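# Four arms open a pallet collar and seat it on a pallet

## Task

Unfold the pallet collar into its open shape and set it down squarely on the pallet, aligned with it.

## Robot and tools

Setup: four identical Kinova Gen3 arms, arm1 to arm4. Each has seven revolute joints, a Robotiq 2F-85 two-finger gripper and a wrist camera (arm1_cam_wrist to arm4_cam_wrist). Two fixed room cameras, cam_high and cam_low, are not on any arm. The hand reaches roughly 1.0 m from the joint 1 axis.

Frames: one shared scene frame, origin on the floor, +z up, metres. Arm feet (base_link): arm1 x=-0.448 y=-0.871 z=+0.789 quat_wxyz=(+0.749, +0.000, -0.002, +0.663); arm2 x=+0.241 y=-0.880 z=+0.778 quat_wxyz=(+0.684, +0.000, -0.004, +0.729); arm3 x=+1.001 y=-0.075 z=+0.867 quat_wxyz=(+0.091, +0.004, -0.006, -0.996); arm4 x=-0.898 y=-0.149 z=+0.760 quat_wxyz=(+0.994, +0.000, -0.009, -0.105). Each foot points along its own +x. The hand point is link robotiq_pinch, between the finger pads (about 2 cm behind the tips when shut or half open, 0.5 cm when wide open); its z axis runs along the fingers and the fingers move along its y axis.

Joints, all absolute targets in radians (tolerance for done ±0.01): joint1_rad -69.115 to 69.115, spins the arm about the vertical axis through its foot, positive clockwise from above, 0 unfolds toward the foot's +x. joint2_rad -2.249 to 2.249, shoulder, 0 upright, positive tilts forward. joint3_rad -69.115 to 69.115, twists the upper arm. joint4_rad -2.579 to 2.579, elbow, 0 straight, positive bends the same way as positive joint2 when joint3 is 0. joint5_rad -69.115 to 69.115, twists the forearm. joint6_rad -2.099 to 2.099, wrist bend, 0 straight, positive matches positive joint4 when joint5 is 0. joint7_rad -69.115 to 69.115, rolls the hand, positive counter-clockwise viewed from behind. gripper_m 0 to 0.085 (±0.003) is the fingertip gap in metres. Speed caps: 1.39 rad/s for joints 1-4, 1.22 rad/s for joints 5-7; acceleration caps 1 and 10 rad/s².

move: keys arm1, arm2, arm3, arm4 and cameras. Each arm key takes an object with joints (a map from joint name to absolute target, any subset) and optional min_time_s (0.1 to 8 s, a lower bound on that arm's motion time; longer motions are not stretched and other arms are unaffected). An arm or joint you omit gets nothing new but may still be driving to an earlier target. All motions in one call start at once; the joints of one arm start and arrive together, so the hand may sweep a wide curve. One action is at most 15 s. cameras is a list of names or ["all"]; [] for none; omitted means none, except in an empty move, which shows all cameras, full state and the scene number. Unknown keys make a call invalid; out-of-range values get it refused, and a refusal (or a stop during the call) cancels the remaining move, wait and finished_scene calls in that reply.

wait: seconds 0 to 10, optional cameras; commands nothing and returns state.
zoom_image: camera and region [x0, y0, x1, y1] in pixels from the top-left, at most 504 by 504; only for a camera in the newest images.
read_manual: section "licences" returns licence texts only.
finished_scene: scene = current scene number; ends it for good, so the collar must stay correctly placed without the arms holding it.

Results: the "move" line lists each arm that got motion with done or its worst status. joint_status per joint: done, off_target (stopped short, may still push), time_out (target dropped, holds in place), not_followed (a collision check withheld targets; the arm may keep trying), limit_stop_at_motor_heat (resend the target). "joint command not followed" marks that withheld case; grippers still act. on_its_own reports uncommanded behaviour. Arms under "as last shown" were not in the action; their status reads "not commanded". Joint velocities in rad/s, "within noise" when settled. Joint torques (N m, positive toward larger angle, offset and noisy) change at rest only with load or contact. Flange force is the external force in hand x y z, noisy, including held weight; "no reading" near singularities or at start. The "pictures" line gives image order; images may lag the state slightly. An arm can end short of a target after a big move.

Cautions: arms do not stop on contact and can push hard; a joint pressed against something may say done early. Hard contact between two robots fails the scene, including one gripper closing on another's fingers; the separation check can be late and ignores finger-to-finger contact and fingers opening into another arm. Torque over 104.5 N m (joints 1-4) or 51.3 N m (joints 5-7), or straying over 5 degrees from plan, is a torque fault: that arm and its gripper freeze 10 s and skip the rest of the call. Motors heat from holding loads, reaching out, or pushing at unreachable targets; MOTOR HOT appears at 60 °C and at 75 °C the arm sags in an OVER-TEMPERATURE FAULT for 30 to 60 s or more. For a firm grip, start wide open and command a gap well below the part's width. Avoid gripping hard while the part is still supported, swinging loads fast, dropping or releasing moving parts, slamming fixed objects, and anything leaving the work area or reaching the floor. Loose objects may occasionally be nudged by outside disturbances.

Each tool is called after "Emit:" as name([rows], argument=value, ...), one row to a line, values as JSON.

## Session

Emit:
move()

Scene clock: 0.00 s.
Joint torques (N m): no reading
Flange force (N): no reading
Joint velocities: within noise
arm1.joint_positions: joint1_rad=-0.402 joint2_rad=-0.383 joint3_rad=-0.040 joint4_rad=+1.541 joint5_rad=-0.051 joint6_rad=+2.058 joint7_rad=+1.177 gripper_m=+0.085
arm1.joint_status: not commanded
arm1.hand: x=-0.4748 y=-0.7682 z=+1.2800 quat_wxyz=(+0.028, +0.687, -0.726, +0.028) (m; scene frame)
arm2.joint_positions: joint1_rad=+0.285 joint2_rad=-0.357 joint3_rad=-0.078 joint4_rad=+1.459 joint5_rad=+0.016 joint6_rad=+2.068 joint7_rad=+1.565 gripper_m=+0.085
arm2.joint_status: not commanded
arm2.hand: x=+0.2792 y=-0.7634 z=+1.2890 quat_wxyz=(-0.007, +0.647, -0.762, +0.025) (m; scene frame)
arm3.joint_positions: joint1_rad=+0.032 joint2_rad=-0.382 joint3_rad=-0.049 joint4_rad=+1.449 joint5_rad=-0.054 joint6_rad=+1.927 joint7_rad=+1.058 gripper_m=+0.085
arm3.joint_status: not commanded
arm3.hand: x=+0.8352 y=-0.0966 z=+1.3853 quat_wxyz=(-0.044, -0.986, +0.147, +0.059) (m; scene frame)
arm4.joint_positions: joint1_rad=-0.436 joint2_rad=-0.345 joint3_rad=-0.114 joint4_rad=+1.479 joint5_rad=+0.005 joint6_rad=+2.013 joint7_rad=+1.279 gripper_m=+0.085
arm4.joint_status: not commanded
arm4.hand: x=-0.7687 y=-0.1195 z=+1.2644 quat_wxyz=(-0.012, +0.019, -0.999, +0.023) (m; scene frame)
pictures: arm1_cam_wrist, arm2_cam_wrist, arm3_cam_wrist, arm4_cam_wrist, cam_high, cam_low
Images, in order (width x height): arm1_cam_wrist 672x504, arm2_cam_wrist 672x504, arm3_cam_wrist 672x504, arm4_cam_wrist 672x504, cam_high 672x504, cam_low 672x504.

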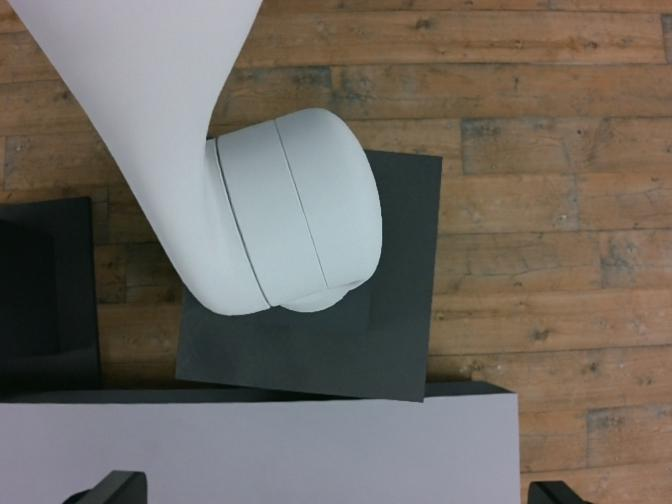

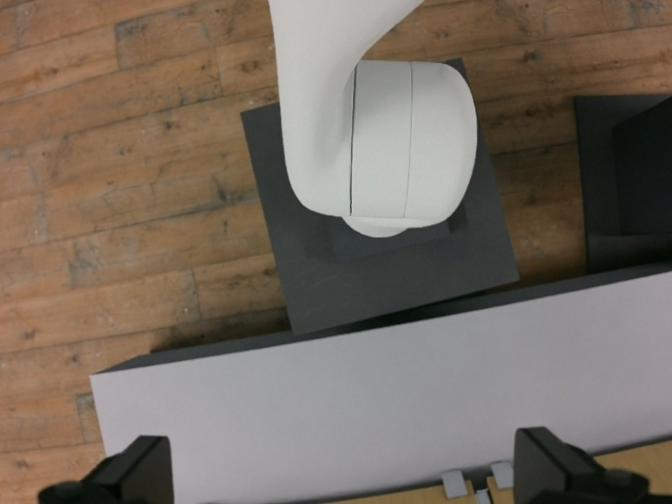

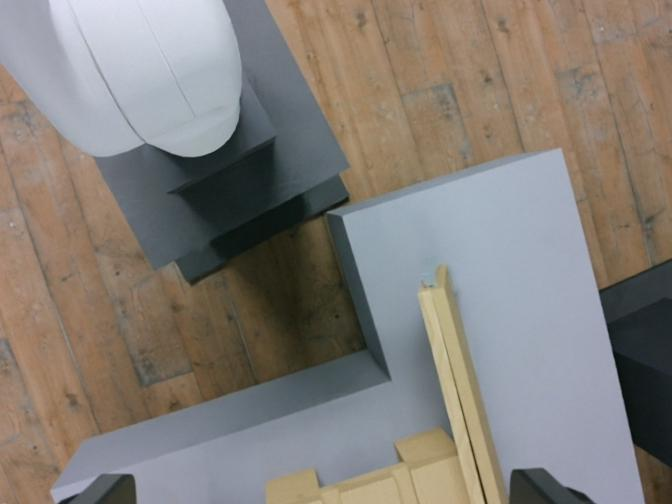

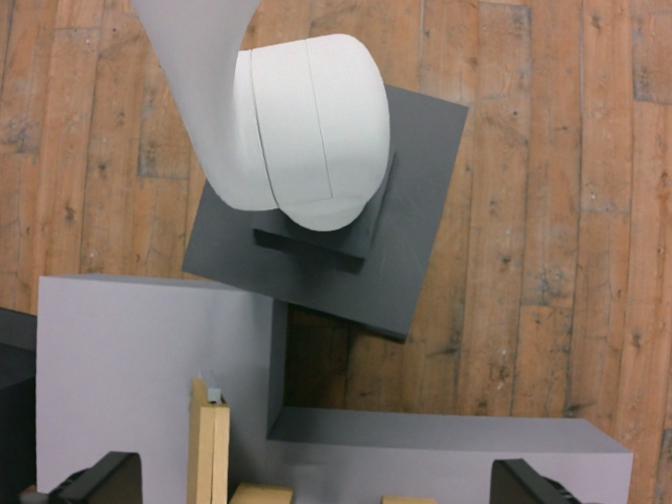

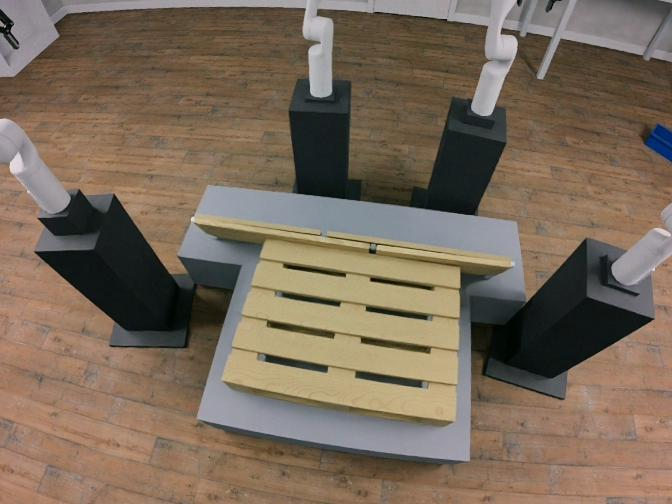

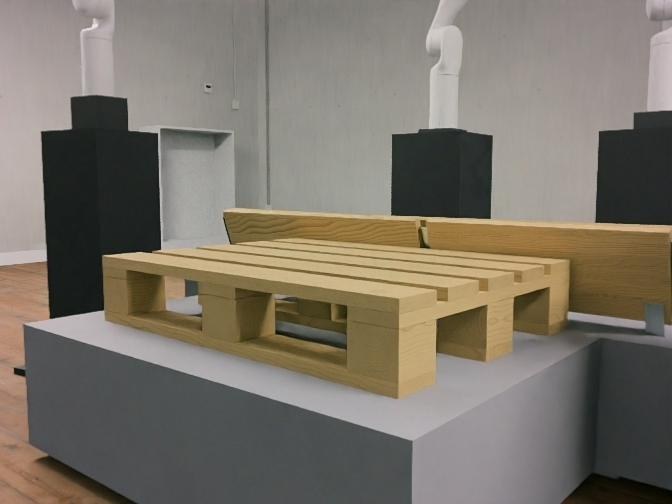

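Emit:
move(arm1={"joints":{"joint1_rad":-0.067,"joint2_rad":0.6107,"joint3_rad":0,"joint4_rad":1.9184,"joint5_rad":0,"joint6_rad":0.6125,"joint7_rad":0.055}}, arm2={"joints":{"joint1_rad":-0.089,"joint2_rad":0.6024,"joint3_rad":0,"joint4_rad":1.8786,"joint5_rad":0,"joint6_rad":0.6606,"joint7_rad":-0.153}}, arm3={"joints":{"joint1_rad":-0.3236,"joint2_rad":1.5434,"joint3_rad":0,"joint4_rad":1.9336,"joint5_rad":0.5407,"joint6_rad":-0.5852,"joint7_rad":0.5342}}, arm4={"joints":{"joint1_rad":-0.2217,"joint2_rad":1.3384,"joint3_rad":0,"joint4_rad":2.2241,"joint5_rad":-0.7553,"joint6_rad":-0.5070,"joint7_rad":2.2046}}, cameras=["all"])

Scene clock: 45.60 s.
Joint torques (N m): arm1=[-0.6 -15.66 1.21 -5.52 0.42 -0.06 0.49] | arm2=[1.15 -16.96 0.46 -4.94 -0.15 0.05 0.14] | arm3=[0.2 -16.68 -1.02 1.73 0.12 -0.65 0.31] | arm4=[-0.87 -15.77 2.57 2.51 -0.2 -0.62 0.52]
Flange force (N): arm1=[-0.3 -3.0 -2.4] | arm2=[2.9 1.4 -0.3] | arm3=[2.0 1.3 -4.0] | arm4=[6.8 -1.4 -1.3]
move: arm1 done; arm2 done; arm3 done; arm4 done
Joint velocities: within noise
arm1.joint_positions: joint1_rad=-0.067 joint2_rad=+0.611 joint3_rad=+0.000 joint4_rad=+1.918 joint5_rad=+0.000 joint6_rad=+0.613 joint7_rad=+0.055 gripper_m=+0.085
arm1.joint_status: all done
arm1.hand: x=-0.4000 y=-0.4510 z=+0.8512 quat_wxyz=(-0.001, +0.000, -1.000, -0.002) (m; scene frame)
arm2.joint_positions: joint1_rad=-0.089 joint2_rad=+0.602 joint3_rad=+0.000 joint4_rad=+1.879 joint5_rad=+0.000 joint6_rad=+0.661 joint7_rad=-0.153 gripper_m=+0.085
arm2.joint_status: all done
arm2.hand: x=+0.1996 y=-0.4502 z=+0.8519 quat_wxyz=(-0.003, +0.000, -1.000, -0.003) (m; scene frame)
arm3.joint_positions: joint1_rad=-0.324 joint2_rad=+1.543 joint3_rad=+0.000 joint4_rad=+1.934 joint5_rad=+0.541 joint6_rad=-0.585 joint7_rad=+0.534 gripper_m=+0.085
arm3.joint_status: all done
arm3.hand: x=+0.7097 y=-0.3137 z=+0.5730 quat_wxyz=(-0.174, -0.985, +0.021, -0.001) (m; scene frame)
arm4.joint_positions: joint1_rad=-0.222 joint2_rad=+1.338 joint3_rad=+0.000 joint4_rad=+2.224 joint5_rad=-0.755 joint6_rad=-0.507 joint7_rad=+2.205 gripper_m=+0.085
arm4.joint_status: all done
arm4.hand: x=-0.6236 y=-0.2753 z=+0.5661 quat_wxyz=(+0.004, -0.020, -0.985, +0.170) (m; scene frame)
pictures: arm1_cam_wrist, arm2_cam_wrist, arm3_cam_wrist, arm4_cam_wrist, cam_high, cam_low
Images, in order (width x height): arm1_cam_wrist 672x504, arm2_cam_wrist 672x504, arm3_cam_wrist 672x504, arm4_cam_wrist 672x504, cam_high 672x504, cam_low 672x504.

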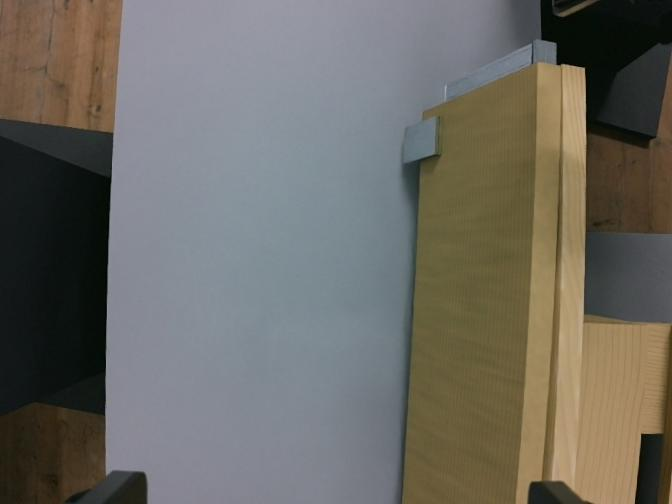

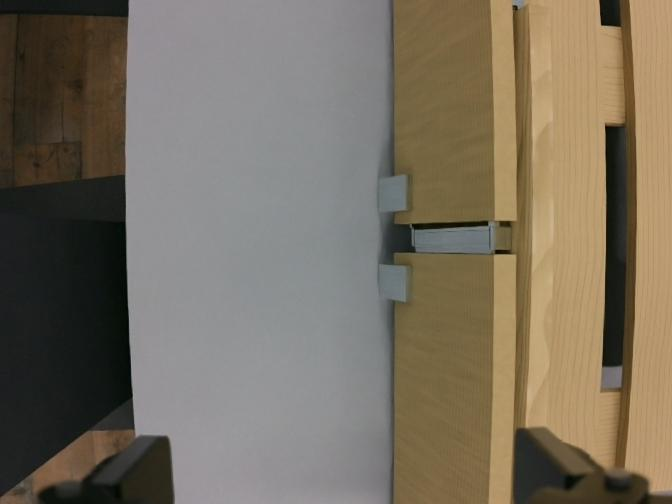

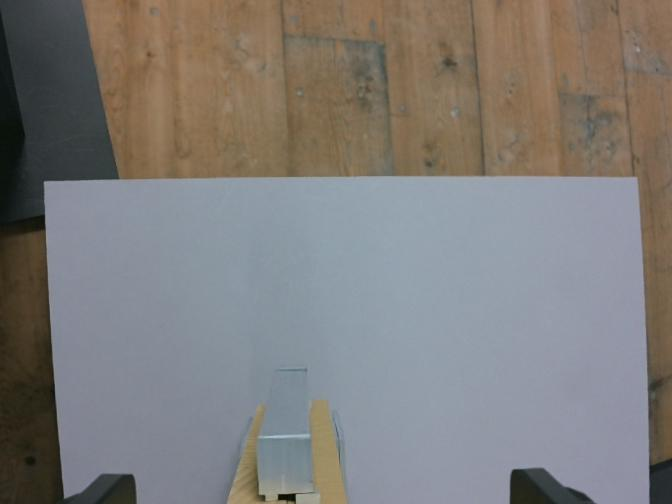

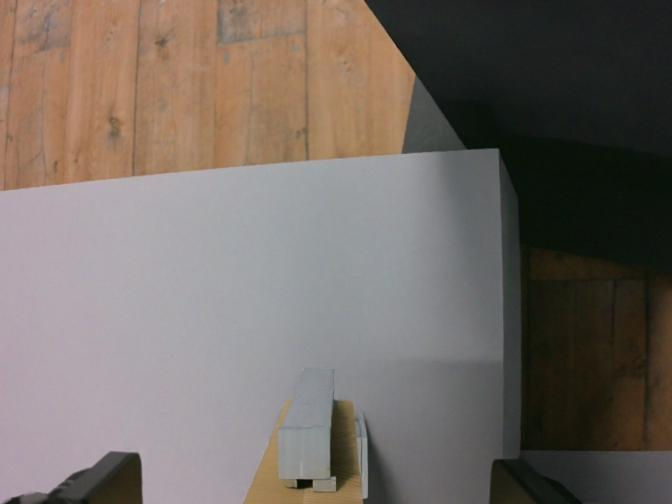

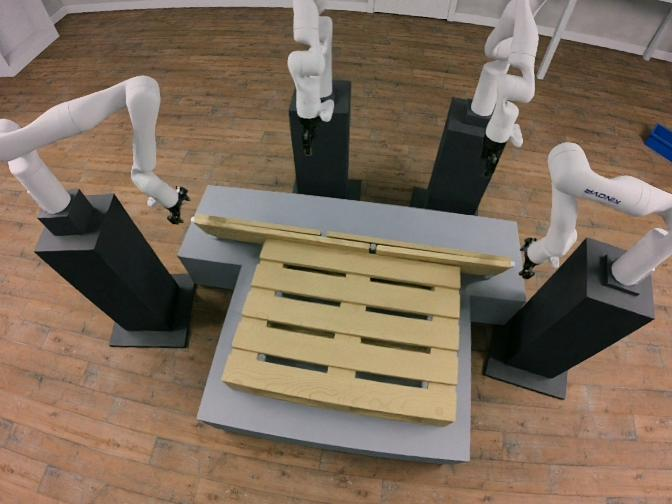

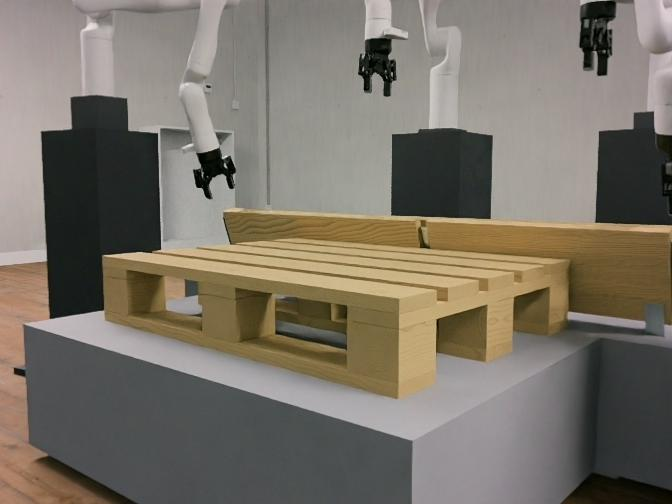

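Emit:
move(arm3={"joints":{"joint1_rad":-0.3944,"joint2_rad":1.7598,"joint3_rad":0,"joint4_rad":1.6391,"joint5_rad":0.5611,"joint6_rad":-0.5045,"joint7_rad":0.4524},"min_time_s":1.5}, arm4={"joints":{"joint1_rad":-0.0616,"joint2_rad":1.5714,"joint3_rad":0,"joint4_rad":2.0195,"joint5_rad":-0.6193,"joint6_rad":-0.5625,"joint7_rad":2.2536},"min_time_s":1.5}, cameras=["arm3_cam_wrist","arm4_cam_wrist"])

Scene clock: 87.67 s.
Joint torques (N m): arm1=[-0.62 -15.65 1.14 -5.52 0.43 -0.08 0.46] | arm2=[1.19 -16.88 0.51 -5.01 -0.18 0.06 0.13] | arm3=[0.24 -17.01 -0.96 1.05 0.04 -0.65 0.29] | arm4=[-0.86 -16.38 2.55 2.59 -0.28 -0.63 0.49]
Flange force (N): arm1=[-0.4 -2.9 -2.5] | arm2=[3.0 1.0 -0.3] | arm3=[2.4 1.2 -4.6] | arm4=[5.0 -0.9 -2.9]
move: arm3 done; arm4 done
Joint velocities: within noise
arm1, arm2: as last shown
arm3.joint_positions: joint1_rad=-0.394 joint2_rad=+1.760 joint3_rad=+0.000 joint4_rad=+1.639 joint5_rad=+0.561 joint6_rad=-0.505 joint7_rad=+0.452 gripper_m=+0.085
arm3.joint_status: all done
arm3.hand: x=+0.7097 y=-0.3368 z=+0.4731 quat_wxyz=(-0.162, -0.987, +0.008, -0.003) (m; scene frame)
arm4.joint_positions: joint1_rad=-0.062 joint2_rad=+1.571 joint3_rad=+0.000 joint4_rad=+2.020 joint5_rad=-0.619 joint6_rad=-0.563 joint7_rad=+2.254 gripper_m=+0.085
arm4.joint_status: all done
arm4.hand: x=-0.6232 y=-0.3132 z=+0.4702 quat_wxyz=(+0.002, -0.008, -0.987, +0.158) (m; scene frame)
pictures: arm3_cam_wrist, arm4_cam_wrist
Images, in order (width x height): arm3_cam_wrist 672x504, arm4_cam_wrist 672x504.

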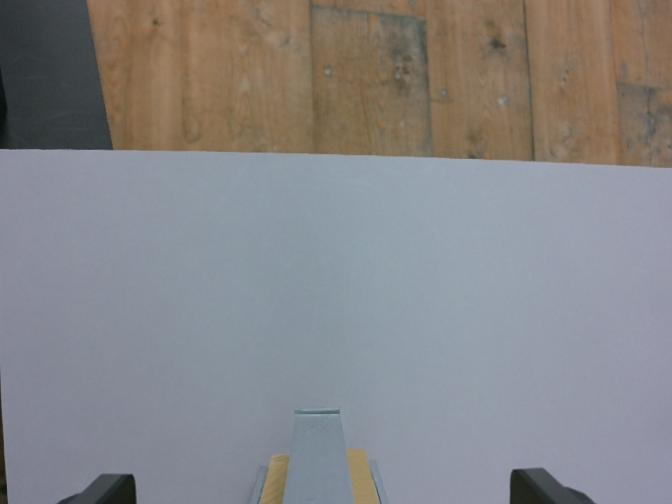

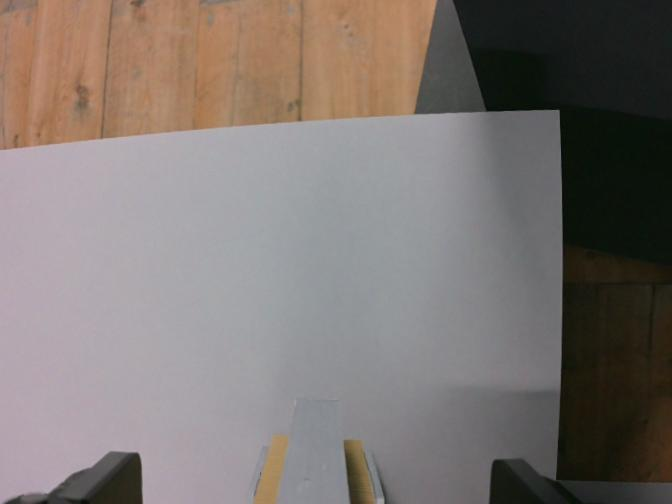

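Emit:
move(arm3={"joints":{"gripper_m":0.0}}, arm4={"joints":{"gripper_m":0.0}})

Emit:
move(arm3={"joints":{"joint1_rad":-0.4890,"joint2_rad":1.6070,"joint3_rad":0,"joint4_rad":1.7436,"joint5_rad":0.5517,"joint6_rad":-0.4746,"joint7_rad":0.3586},"min_time_s":2.0}, arm4={"joints":{"joint1_rad":0.0709,"joint2_rad":1.4077,"joint3_rad":0,"joint4_rad":2.1154,"joint5_rad":-0.6324,"joint6_rad":-0.5394,"joint7_rad":2.4118},"min_time_s":2.0}, cameras=["cam_high","arm2_cam_wrist","arm3_cam_wrist","arm4_cam_wrist"])

Scene clock: 145.07 s.
Joint torques (N m): arm1=[-0.62 -15.66 1.17 -5.5 0.42 -0.06 0.47] | arm2=[1.12 -16.99 0.47 -5.01 -0.17 0.07 0.16] | arm3=[-1.21 -16.88 -3.18 -0.75 0.4 -1.76 0.38] | arm4=[-1.13 -13.41 1.12 0.35 0.42 -0.19 0.61]
Flange force (N): arm1=[-0.4 -2.9 -2.4] | arm2=[2.9 1.1 -0.1] | arm3=[2.0 -1.5 -10.8] | arm4=[6.6 -4.7 -14.7]
move: arm3 off_target; arm4 off_target
Joint velocities: within noise
arm1, arm2: as last shown
arm3.joint_positions: joint1_rad=-0.394 joint2_rad=+1.760 joint3_rad=+0.000 joint4_rad=+1.639 joint5_rad=+0.561 joint6_rad=-0.504 joint7_rad=+0.452 gripper_m=+0.015
arm3.joint_status: gripper_m off_target (ended at +0.015, target +0.000)
arm3.hand: x=+0.7098 y=-0.3367 z=+0.4731 quat_wxyz=(-0.162, -0.987, +0.008, -0.003) (m; scene frame)
arm4.joint_positions: joint1_rad=-0.062 joint2_rad=+1.571 joint3_rad=+0.000 joint4_rad=+2.020 joint5_rad=-0.619 joint6_rad=-0.563 joint7_rad=+2.254 gripper_m=+0.015
arm4.joint_status: gripper_m off_target (ended at +0.015, target +0.000)
arm4.hand: x=-0.6232 y=-0.3132 z=+0.4702 quat_wxyz=(+0.002, -0.008, -0.987, +0.158) (m; scene frame)
pictures: none

Scene clock: 147.37 s.
Joint torques (N m): arm1=[-0.61 -15.68 1.15 -5.49 0.43 -0.07 0.47] | arm2=[1.13 -16.99 0.5 -5.03 -0.14 0.07 0.1] | arm3=[-2.62 -30.45 -3.83 1.21 2.11 -3.61 2.04] | arm4=[0.87 -25.01 6.14 6.11 -2.53 -2.11 -0.69]
Flange force (N): arm1=[-0.3 -2.8 -2.4] | arm2=[2.8 1.1 -0.1] | arm3=[-1.7 -9.9 25.5] | arm4=[1.8 9.3 25.7]
move: arm3 done; arm4 done
Joint velocities: within noise
arm1, arm2: as last shown
arm3.joint_positions: joint1_rad=-0.489 joint2_rad=+1.607 joint3_rad=+0.000 joint4_rad=+1.744 joint5_rad=+0.552 joint6_rad=-0.475 joint7_rad=+0.359 gripper_m=+0.015
arm3.joint_status: all done
arm3.hand: x=+0.7085 y=-0.3766 z=+0.5338 quat_wxyz=(-0.162, -0.987, +0.008, -0.003) (m; scene frame)
arm4.joint_positions: joint1_rad=+0.071 joint2_rad=+1.408 joint3_rad=+0.000 joint4_rad=+2.115 joint5_rad=-0.632 joint6_rad=-0.539 joint7_rad=+2.412 gripper_m=+0.015
arm4.joint_status: all done
arm4.hand: x=-0.6219 y=-0.3530 z=+0.5303 quat_wxyz=(+0.002, -0.008, -0.987, +0.158) (m; scene frame)
pictures: arm2_cam_wrist, arm3_cam_wrist, arm4_cam_wrist, cam_high
Images, in order (width x height): arm2_cam_wrist 672x504, arm3_cam_wrist 672x504, arm4_cam_wrist 672x504, cam_high 672x504.

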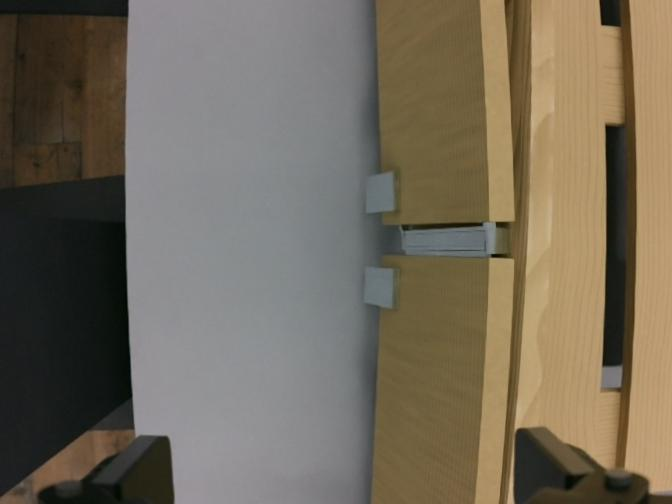

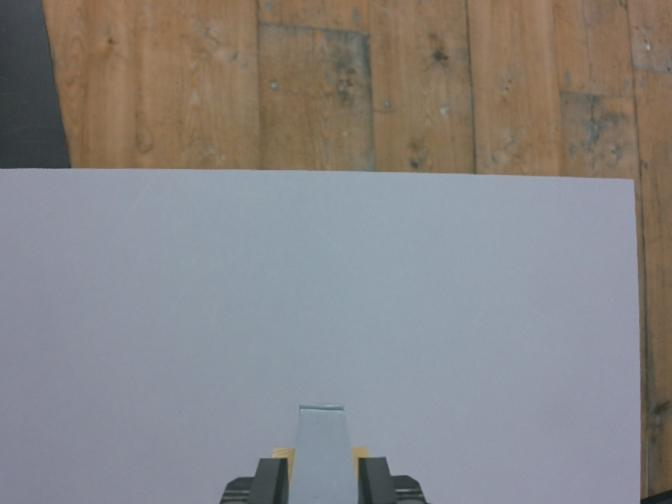

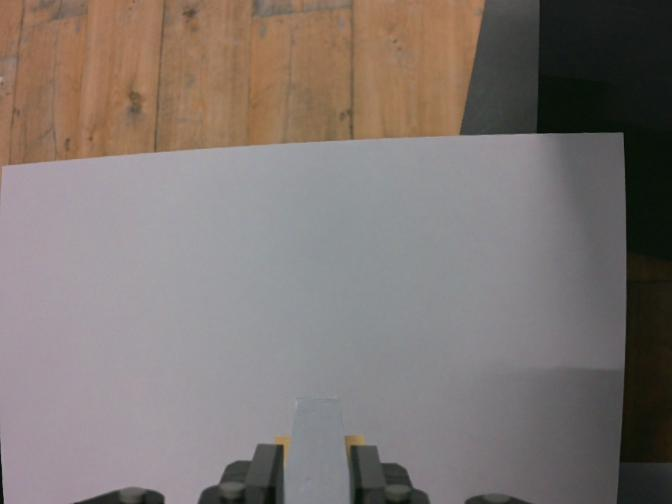

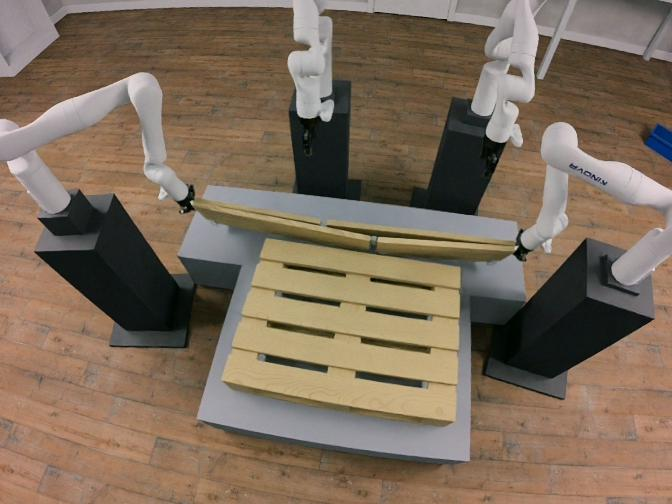

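Emit:
move(arm3={"joints":{"joint1_rad":-0.5342,"joint2_rad":1.3476,"joint3_rad":0,"joint4_rad":1.9306,"joint5_rad":0.6039,"joint6_rad":-0.4183,"joint7_rad":0.2021},"min_time_s":2.0}, arm4={"joints":{"joint1_rad":0.1324,"joint2_rad":1.1071,"joint3_rad":0,"joint4_rad":2.2540,"joint5_rad":-0.8030,"joint6_rad":-0.4280,"joint7_rad":2.6207},"min_time_s":2.0}, cameras=["cam_high","arm2_cam_wrist","arm1_cam_wrist"])

Scene clock: 173.80 s.
Joint torques (N m): arm1=[-0.58 -15.66 1.15 -5.51 0.42 -0.05 0.47] | arm2=[1.18 -17.03 0.48 -5.02 -0.2 0.05 0.13] | arm3=[1.72 -32.48 -1.08 -1.71 -0.43 -3.85 0.11] | arm4=[1.15 -28.34 6.01 -0.64 -2.31 -4.09 -1.65]
Flange force (N): arm1=[-0.2 -2.9 -2.4] | arm2=[3.0 1.2 0.0] | arm3=[5.2 -8.5 26.7] | arm4=[10.1 12.5 28.6]
move: arm3 done; arm4 done
Joint velocities: within noise
arm1, arm2: as last shown
arm3.joint_positions: joint1_rad=-0.534 joint2_rad=+1.348 joint3_rad=+0.000 joint4_rad=+1.931 joint5_rad=+0.604 joint6_rad=-0.418 joint7_rad=+0.202 gripper_m=+0.015
arm3.joint_status: all done
arm3.hand: x=+0.7078 y=-0.3967 z=+0.6385 quat_wxyz=(-0.162, -0.986, +0.033, -0.007) (m; scene frame)
arm4.joint_positions: joint1_rad=+0.132 joint2_rad=+1.107 joint3_rad=+0.000 joint4_rad=+2.254 joint5_rad=-0.803 joint6_rad=-0.428 joint7_rad=+2.621 gripper_m=+0.015
arm4.joint_status: all done
arm4.hand: x=-0.6216 y=-0.3728 z=+0.6351 quat_wxyz=(-0.002, -0.032, -0.987, +0.158) (m; scene frame)
pictures: arm1_cam_wrist, arm2_cam_wrist, cam_high
Images, in order (width x height): arm1_cam_wrist 672x504, arm2_cam_wrist 672x504, cam_high 672x504.

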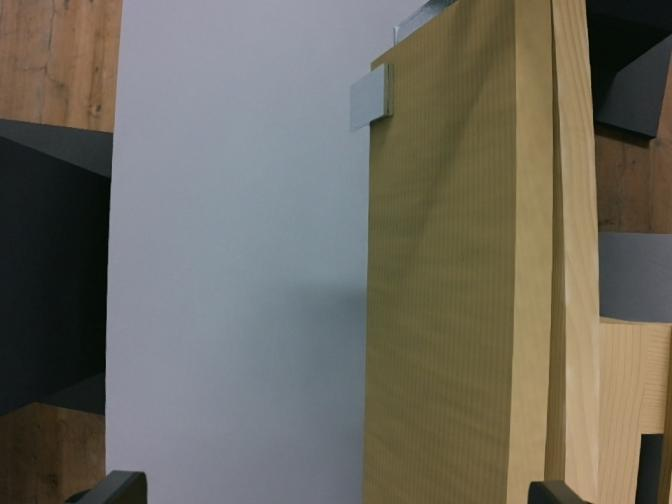

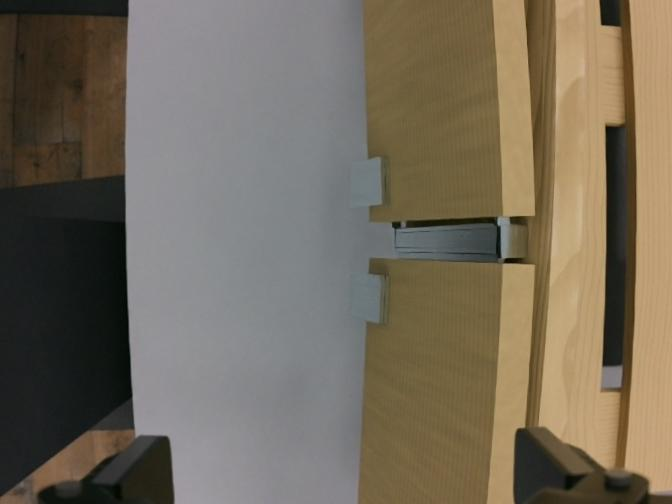

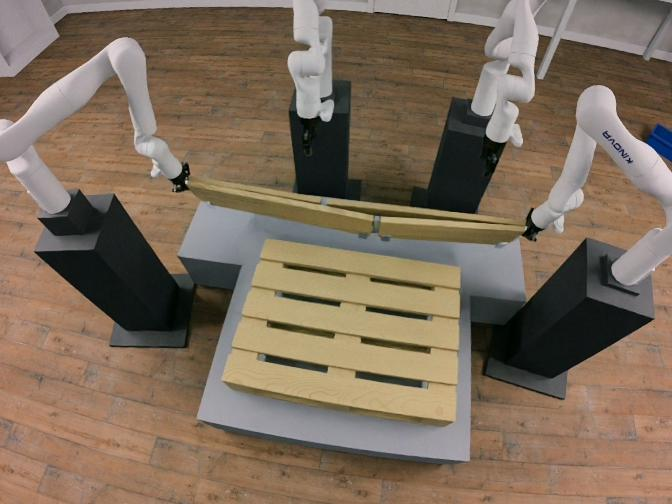

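Emit:
move(arm3={"joints":{"joint1_rad":-0.6205,"joint2_rad":1.3128,"joint3_rad":0,"joint4_rad":1.8552,"joint5_rad":0.6527,"joint6_rad":-0.1803,"joint7_rad":0.0014},"min_time_s":1.8}, arm4={"joints":{"joint1_rad":0.2704,"joint2_rad":1.0624,"joint3_rad":0,"joint4_rad":2.1974,"joint5_rad":-0.7223,"joint6_rad":-0.2298,"joint7_rad":2.6491},"min_time_s":1.8})

Emit:
move(arm3={"joints":{"joint1_rad":-0.6972,"joint2_rad":1.3051,"joint3_rad":0,"joint4_rad":1.7436,"joint5_rad":0,"joint6_rad":0.0929,"joint7_rad":0.5164},"min_time_s":1.8}, arm4={"joints":{"joint1_rad":0.3885,"joint2_rad":1.0461,"joint3_rad":0,"joint4_rad":2.1116,"joint5_rad":-0.7223,"joint6_rad":-0.0007,"joint7_rad":2.7171},"min_time_s":1.8}, cameras=["all"])

Scene clock: 234.30 s.
Joint torques (N m): arm1=[-0.63 -15.68 1.17 -5.52 0.42 -0.05 0.46] | arm2=[1.15 -16.92 0.53 -5.08 -0.15 0.07 0.15] | arm3=[4.72 -34.15 2.92 -3.76 -1.94 -1.78 -1.17] | arm4=[0.48 -30.42 3.15 -4.29 -1.77 -2.84 -1.66]
Flange force (N): arm1=[-0.4 -2.9 -2.3] | arm2=[2.9 0.8 -0.1] | arm3=[11.4 -5.4 28.6] | arm4=[14.5 8.5 30.7]
move: arm3 done; arm4 done
Joint velocities: within noise
arm1, arm2: as last shown
arm3.joint_positions: joint1_rad=-0.621 joint2_rad=+1.313 joint3_rad=+0.000 joint4_rad=+1.855 joint5_rad=+0.653 joint6_rad=-0.180 joint7_rad=+0.001 gripper_m=+0.015
arm3.joint_status: all done
arm3.hand: x=+0.7072 y=-0.3967 z=+0.6386 quat_wxyz=(-0.085, -0.995, +0.058, -0.008) (m; scene frame)
arm4.joint_positions: joint1_rad=+0.270 joint2_rad=+1.062 joint3_rad=+0.000 joint4_rad=+2.197 joint5_rad=-0.722 joint6_rad=-0.230 joint7_rad=+2.649 gripper_m=+0.015
arm4.joint_status: all done
arm4.hand: x=-0.6214 y=-0.3740 z=+0.6350 quat_wxyz=(-0.003, -0.059, -0.995, +0.081) (m; scene frame)
pictures: none

Scene clock: 236.43 s.
Joint torques (N m): arm1=[-0.6 -15.67 1.18 -5.54 0.42 -0.06 0.46] | arm2=[1.08 -17.01 0.51 -5 -0.14 0.06 0.14] | arm3=[14.85 -43.12 17.3 -14.12 -1.18 -5.67 -1.58] | arm4=[-5.22 -40.92 -7.64 -19.57 -2.24 -2.74 -1.77]
Flange force (N): arm1=[-0.3 -3.0 -2.4] | arm2=[2.8 1.2 -0.1] | arm3=[38.7 -2.6 29.4] | arm4=[40.2 -1.2 32.7]
move: arm3 done; arm4 done
TORQUE WARNING: arm3's joint2_rad reached its warning level (56.7 N m). A warning alone does not stop the arm.
Joint velocities: within noise
arm1, arm2: as last shown
arm3.joint_positions: joint1_rad=-0.697 joint2_rad=+1.305 joint3_rad=+0.000 joint4_rad=+1.743 joint5_rad=+0.000 joint6_rad=+0.093 joint7_rad=+0.516 gripper_m=+0.015
arm3.joint_status: all done
arm3.hand: x=+0.7061 y=-0.3970 z=+0.6391 quat_wxyz=(-0.005, -0.996, +0.088, -0.005) (m; scene frame)
arm4.joint_positions: joint1_rad=+0.388 joint2_rad=+1.046 joint3_rad=+0.000 joint4_rad=+2.111 joint5_rad=-0.722 joint6_rad=-0.001 joint7_rad=+2.717 gripper_m=+0.015
arm4.joint_status: all done
arm4.hand: x=-0.6177 y=-0.3701 z=+0.6350 quat_wxyz=(-0.002, -0.087, -0.996, -0.003) (m; scene frame)
pictures: arm1_cam_wrist, arm2_cam_wrist, arm3_cam_wrist, arm4_cam_wrist, cam_high, cam_low
Images, in order (width x height): arm1_cam_wrist 672x504, arm2_cam_wrist 672x504, arm3_cam_wrist 672x504, arm4_cam_wrist 672x504, cam_high 672x504, cam_low 672x504.

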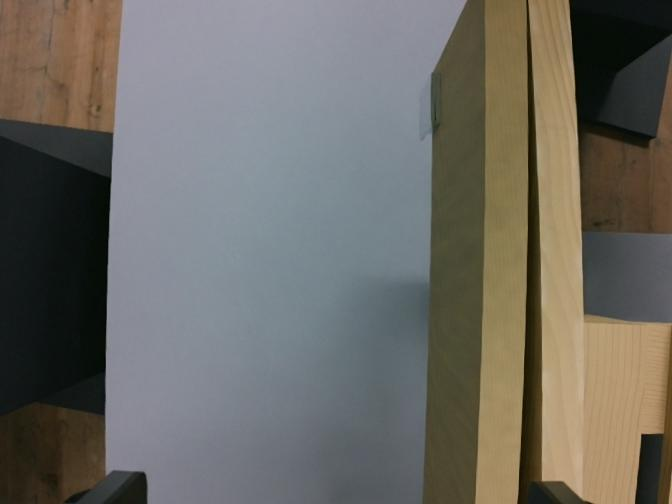

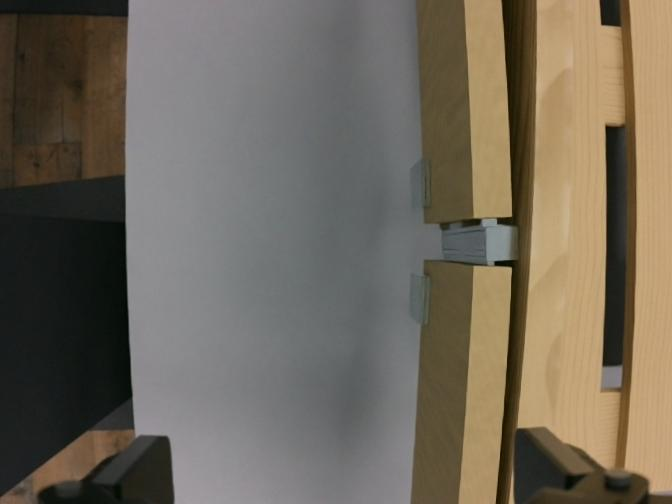

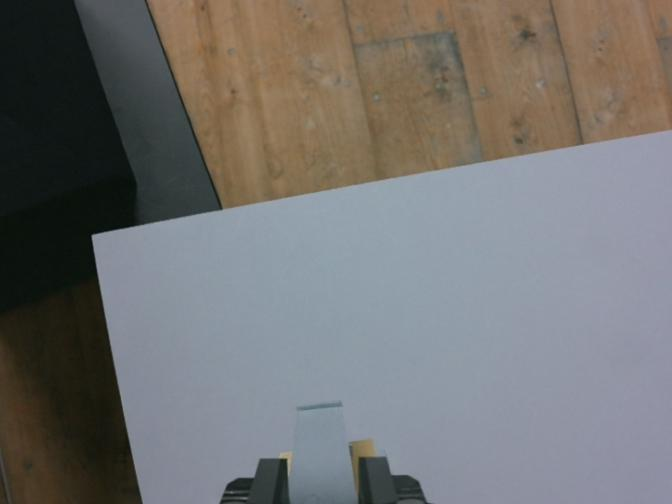

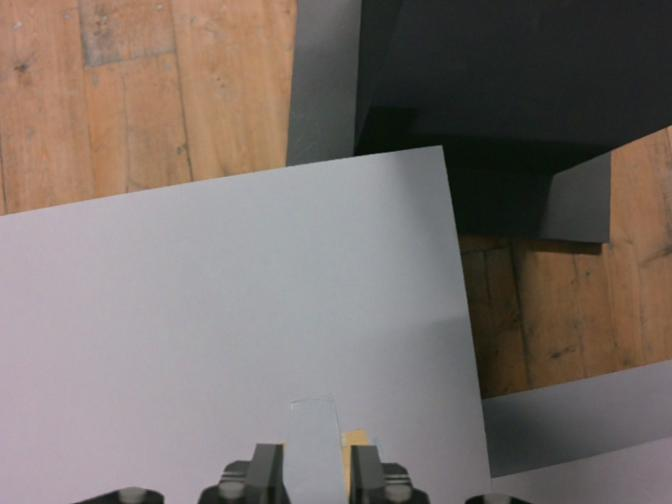

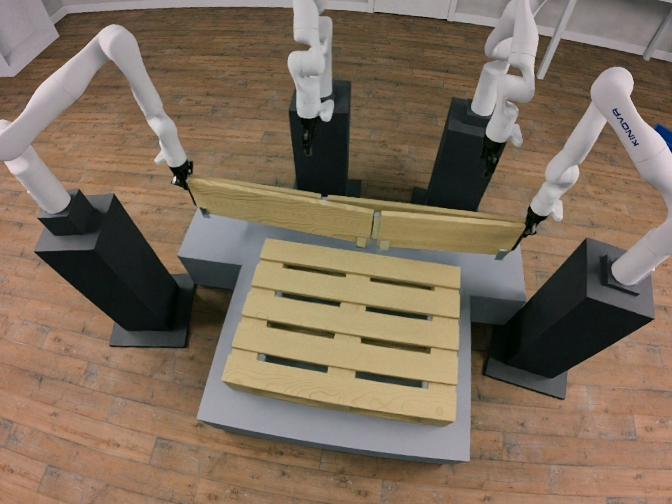

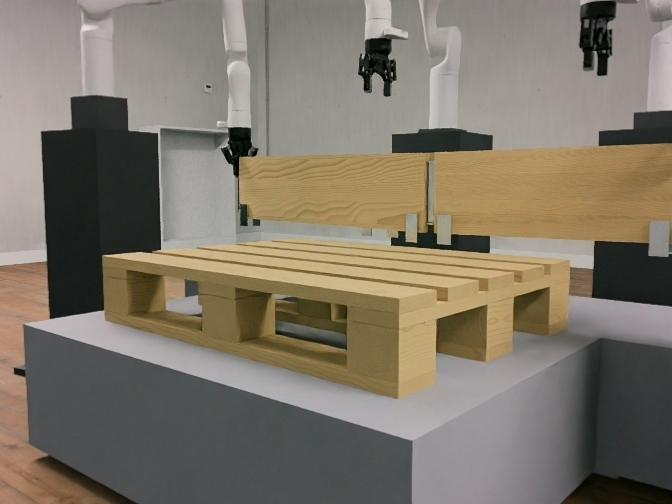

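Emit:
move(arm2={"joints":{"joint1_rad":-0.3980,"joint2_rad":1.0118,"joint3_rad":0,"joint4_rad":1.4608,"joint5_rad":0,"joint6_rad":0.6690,"joint7_rad":-0.4536,"gripper_m":0.024}}, cameras=["arm2_cam_wrist"])

Scene clock: 266.67 s.
Joint torques (N m): arm1=[-0.63 -15.7 1.15 -5.49 0.43 -0.07 0.45] | arm2=[1.17 -22.59 0.62 -5.05 -0.14 0.04 0.15] | arm3=[13.99 -42.42 16.1 -13.34 -1.19 -5.34 -1.52] | arm4=[-4.77 -40.16 -6.88 -18.38 -2.23 -2.52 -1.83]
Flange force (N): arm1=[-0.5 -2.8 -2.4] | arm2=[2.7 0.7 0.1] | arm3=[36.3 -2.3 29.2] | arm4=[38.5 -0.8 33.0]
move: arm2 done
Joint velocities: within noise
arm1: as last shown
arm2.joint_positions: joint1_rad=-0.398 joint2_rad=+1.012 joint3_rad=+0.000 joint4_rad=+1.461 joint5_rad=+0.000 joint6_rad=+0.669 joint7_rad=-0.454 gripper_m=+0.024
arm2.joint_status: all done
arm2.hand: x=+0.0179 y=-0.3746 z=+0.7294 quat_wxyz=(-0.003, +0.004, -1.000, -0.003) (m; scene frame)
arm3.joint_positions: joint1_rad=-0.697 joint2_rad=+1.305 joint3_rad=+0.000 joint4_rad=+1.744 joint5_rad=+0.000 joint6_rad=+0.093 joint7_rad=+0.516 gripper_m=+0.015
arm3.joint_status: not commanded
arm3.hand: x=+0.7062 y=-0.3969 z=+0.6390 quat_wxyz=(-0.005, -0.996, +0.088, -0.005) (m; scene frame)
arm4.joint_positions: joint1_rad=+0.388 joint2_rad=+1.046 joint3_rad=+0.000 joint4_rad=+2.112 joint5_rad=-0.722 joint6_rad=-0.001 joint7_rad=+2.717 gripper_m=+0.015
arm4.joint_status: not commanded
arm4.hand: x=-0.6179 y=-0.3700 z=+0.6349 quat_wxyz=(-0.002, -0.088, -0.996, -0.003) (m; scene frame)
pictures: arm2_cam_wrist
Images, in order (width x height): arm2_cam_wrist 672x504.

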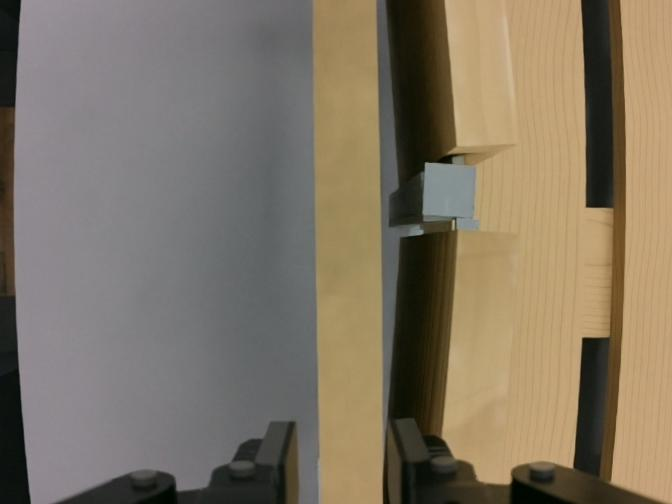

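Emit:
move(arm2={"joints":{"joint1_rad":-0.3957,"joint2_rad":1.1190,"joint3_rad":0,"joint4_rad":1.4297,"joint5_rad":0,"joint6_rad":0.5929,"joint7_rad":-0.4513,"gripper_m":0.022},"min_time_s":1.2})

Emit:
move(arm2={"joints":{"gripper_m":0.0}}, cameras=["arm2_cam_wrist"])

Scene clock: 278.10 s.
Joint torques (N m): arm1=[-0.59 -15.66 1.17 -5.53 0.4 -0.05 0.47] | arm2=[1.16 -22.98 0.62 -4.51 -0.18 0.08 0.13] | arm3=[14.04 -42.48 16.09 -13.3 -1.2 -5.34 -1.51] | arm4=[-4.74 -40.06 -6.9 -18.39 -2.22 -2.49 -1.75]
Flange force (N): arm1=[-0.3 -3.0 -2.4] | arm2=[2.5 0.5 0.1] | arm3=[36.3 -2.1 29.4] | arm4=[38.4 -0.6 32.7]
move: arm2 done
Joint velocities: within noise
arm1.joint_positions: joint1_rad=-0.067 joint2_rad=+0.611 joint3_rad=+0.000 joint4_rad=+1.918 joint5_rad=+0.000 joint6_rad=+0.613 joint7_rad=+0.055 gripper_m=+0.085
arm1.joint_status: not commanded
arm1.hand: x=-0.4000 y=-0.4510 z=+0.8512 quat_wxyz=(-0.001, +0.000, -1.000, -0.002) (m; scene frame)
arm2.joint_positions: joint1_rad=-0.396 joint2_rad=+1.119 joint3_rad=+0.000 joint4_rad=+1.430 joint5_rad=+0.000 joint6_rad=+0.593 joint7_rad=-0.451 gripper_m=+0.022
arm2.joint_status: all done
arm2.hand: x=+0.0182 y=-0.3715 z=+0.6758 quat_wxyz=(-0.003, +0.004, -1.000, -0.003) (m; scene frame)
arm3, arm4: as last shown
pictures: none

Scene clock: 278.77 s.
Joint torques (N m): arm1=[-0.6 -15.66 1.19 -5.52 0.42 -0.05 0.46] | arm2=[0.8 -21.21 0.32 -4.26 -0.06 -0.14 0.31] | arm3=[13.36 -42.85 15.26 -12.99 -1.2 -5.11 -1.49] | arm4=[-4.44 -40.46 -6.56 -17.89 -2.24 -2.45 -1.83]
Flange force (N): arm1=[-0.3 -3.0 -2.4] | arm2=[2.0 0.0 -3.6] | arm3=[34.8 -2.6 30.9] | arm4=[37.2 -0.5 34.6]
move: arm2 off_target
Joint velocities: within noise
arm1, arm3, arm4: as last shown
arm2.joint_positions: joint1_rad=-0.396 joint2_rad=+1.119 joint3_rad=+0.000 joint4_rad=+1.430 joint5_rad=+0.000 joint6_rad=+0.593 joint7_rad=-0.451 gripper_m=+0.018
arm2.joint_status: gripper_m off_target (ended at +0.018, target +0.000)
arm2.hand: x=+0.0182 y=-0.3715 z=+0.6758 quat_wxyz=(-0.003, +0.004, -1.000, -0.003) (m; scene frame)
arm3.hand: x=+0.7063 y=-0.3969 z=+0.6390 quat_wxyz=(-0.005, -0.996, +0.088, -0.005) (m; scene frame)
pictures: arm2_cam_wrist
Images, in order (width x height): arm2_cam_wrist 672x504.

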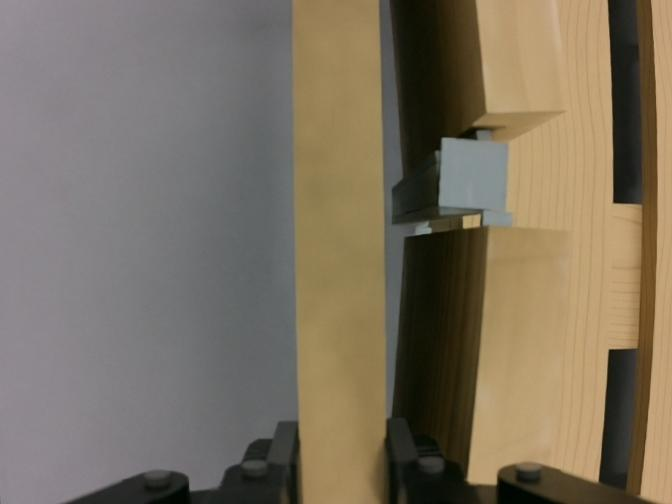

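Emit:
move(arm2={"joints":{"joint1_rad":-0.4680,"joint2_rad":1.0383,"joint3_rad":0,"joint4_rad":1.6872,"joint5_rad":0,"joint6_rad":0.4161,"joint7_rad":-0.6396},"min_time_s":2.0}, arm1={"joints":{"joint1_rad":-0.0599,"joint2_rad":0.8662,"joint3_rad":0,"joint4_rad":1.7791,"joint5_rad":0,"joint6_rad":0.4963,"joint7_rad":-0.0461,"gripper_m":0.05},"min_time_s":2.0}, cameras=["all"])

Scene clock: 309.30 s.
Joint torques (N m): arm1=[-0.6 -18.38 1.27 -4.63 0.41 -0.06 0.47] | arm2=[-1.31 -27.59 -1.87 -5.51 -0.69 -0.47 0.15] | arm3=[1.03 -29.88 -0.04 -2.22 -0.7 -0.11 -0.21] | arm4=[-2.53 -27.31 -1.34 -3.1 0.33 0.78 0.72]
Flange force (N): arm1=[-0.7 -2.8 -3.2] | arm2=[-1.8 2.0 12.6] | arm3=[3.1 -0.4 20.8] | arm4=[12.6 0.6 25.9]
move: arm1 done; arm2 done
Joint velocities: within noise
arm1.joint_positions: joint1_rad=-0.060 joint2_rad=+0.866 joint3_rad=+0.000 joint4_rad=+1.779 joint5_rad=+0.000 joint6_rad=+0.496 joint7_rad=-0.046 gripper_m=+0.050
arm1.joint_status: all done
arm1.hand: x=-0.3938 y=-0.4029 z=+0.7600 quat_wxyz=(-0.001, -0.054, -0.999, -0.002) (m; scene frame)
arm2.joint_positions: joint1_rad=-0.468 joint2_rad=+1.038 joint3_rad=+0.000 joint4_rad=+1.687 joint5_rad=+0.000 joint6_rad=+0.416 joint7_rad=-0.640 gripper_m=+0.018
arm2.joint_status: all done
arm2.hand: x=+0.0148 y=-0.4447 z=+0.6785 quat_wxyz=(-0.003, -0.054, -0.999, -0.003) (m; scene frame)
arm3, arm4: as last shown
arm3.hand: x=+0.7061 y=-0.3970 z=+0.6391 quat_wxyz=(-0.005, -0.996, +0.088, -0.005) (m; scene frame)
arm4.hand: x=-0.6178 y=-0.3700 z=+0.6349 quat_wxyz=(-0.002, -0.087, -0.996, -0.003) (m; scene frame)
pictures: arm1_cam_wrist, arm2_cam_wrist, arm3_cam_wrist, arm4_cam_wrist, cam_high, cam_low
Images, in order (width x height): arm1_cam_wrist 672x504, arm2_cam_wrist 672x504, arm3_cam_wrist 672x504, arm4_cam_wrist 672x504, cam_high 672x504, cam_low 672x504.

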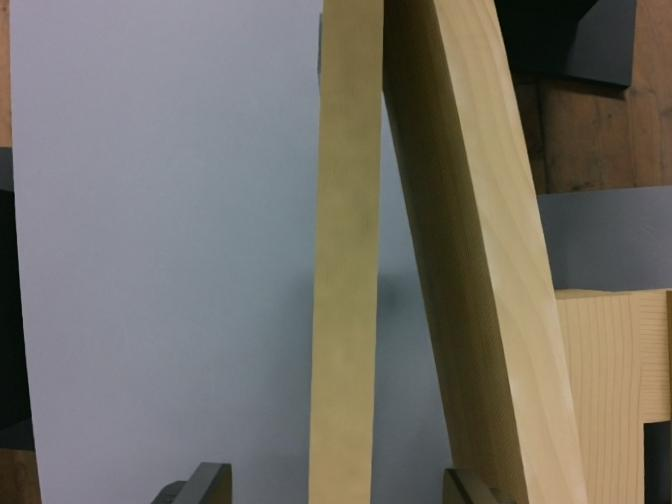

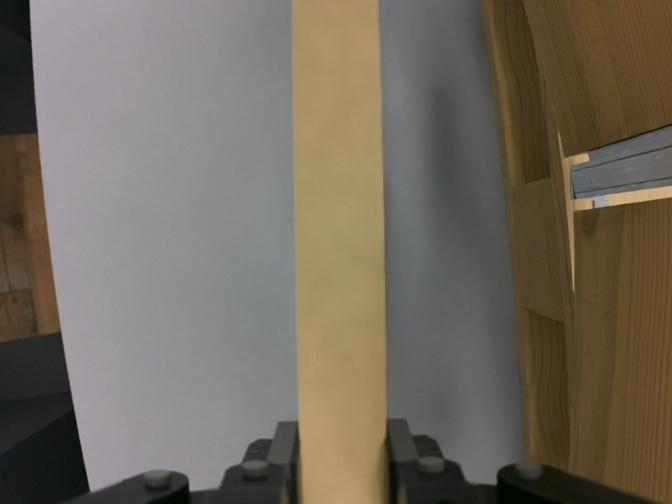

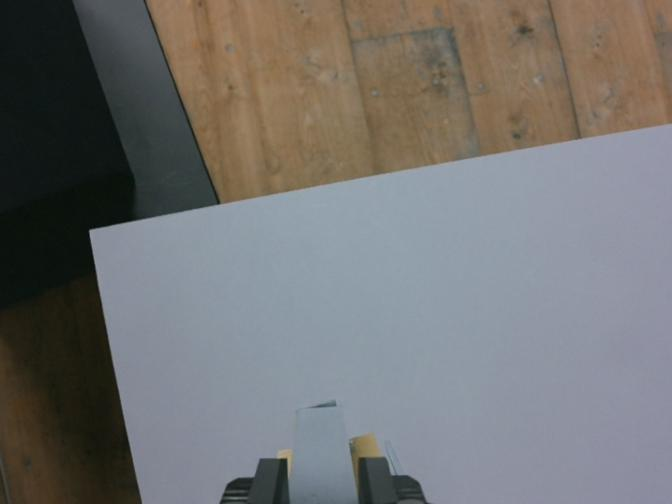

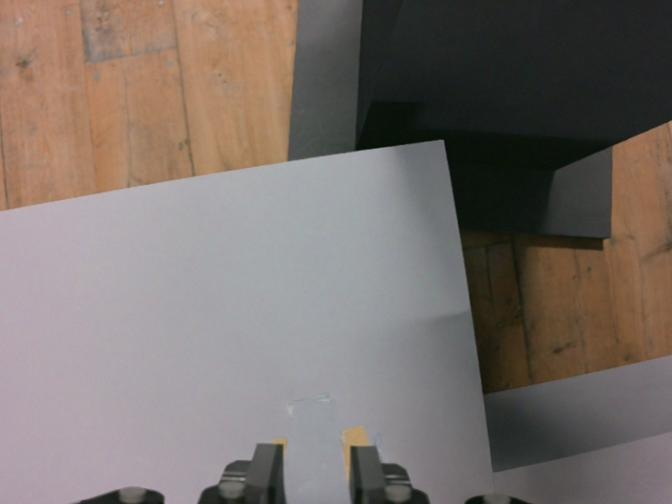

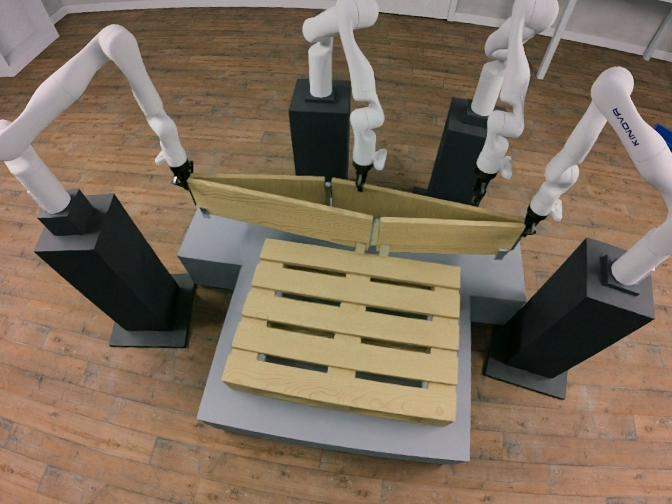

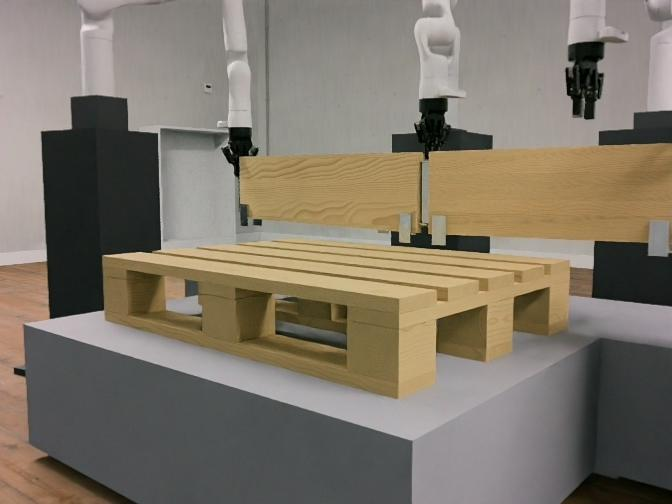

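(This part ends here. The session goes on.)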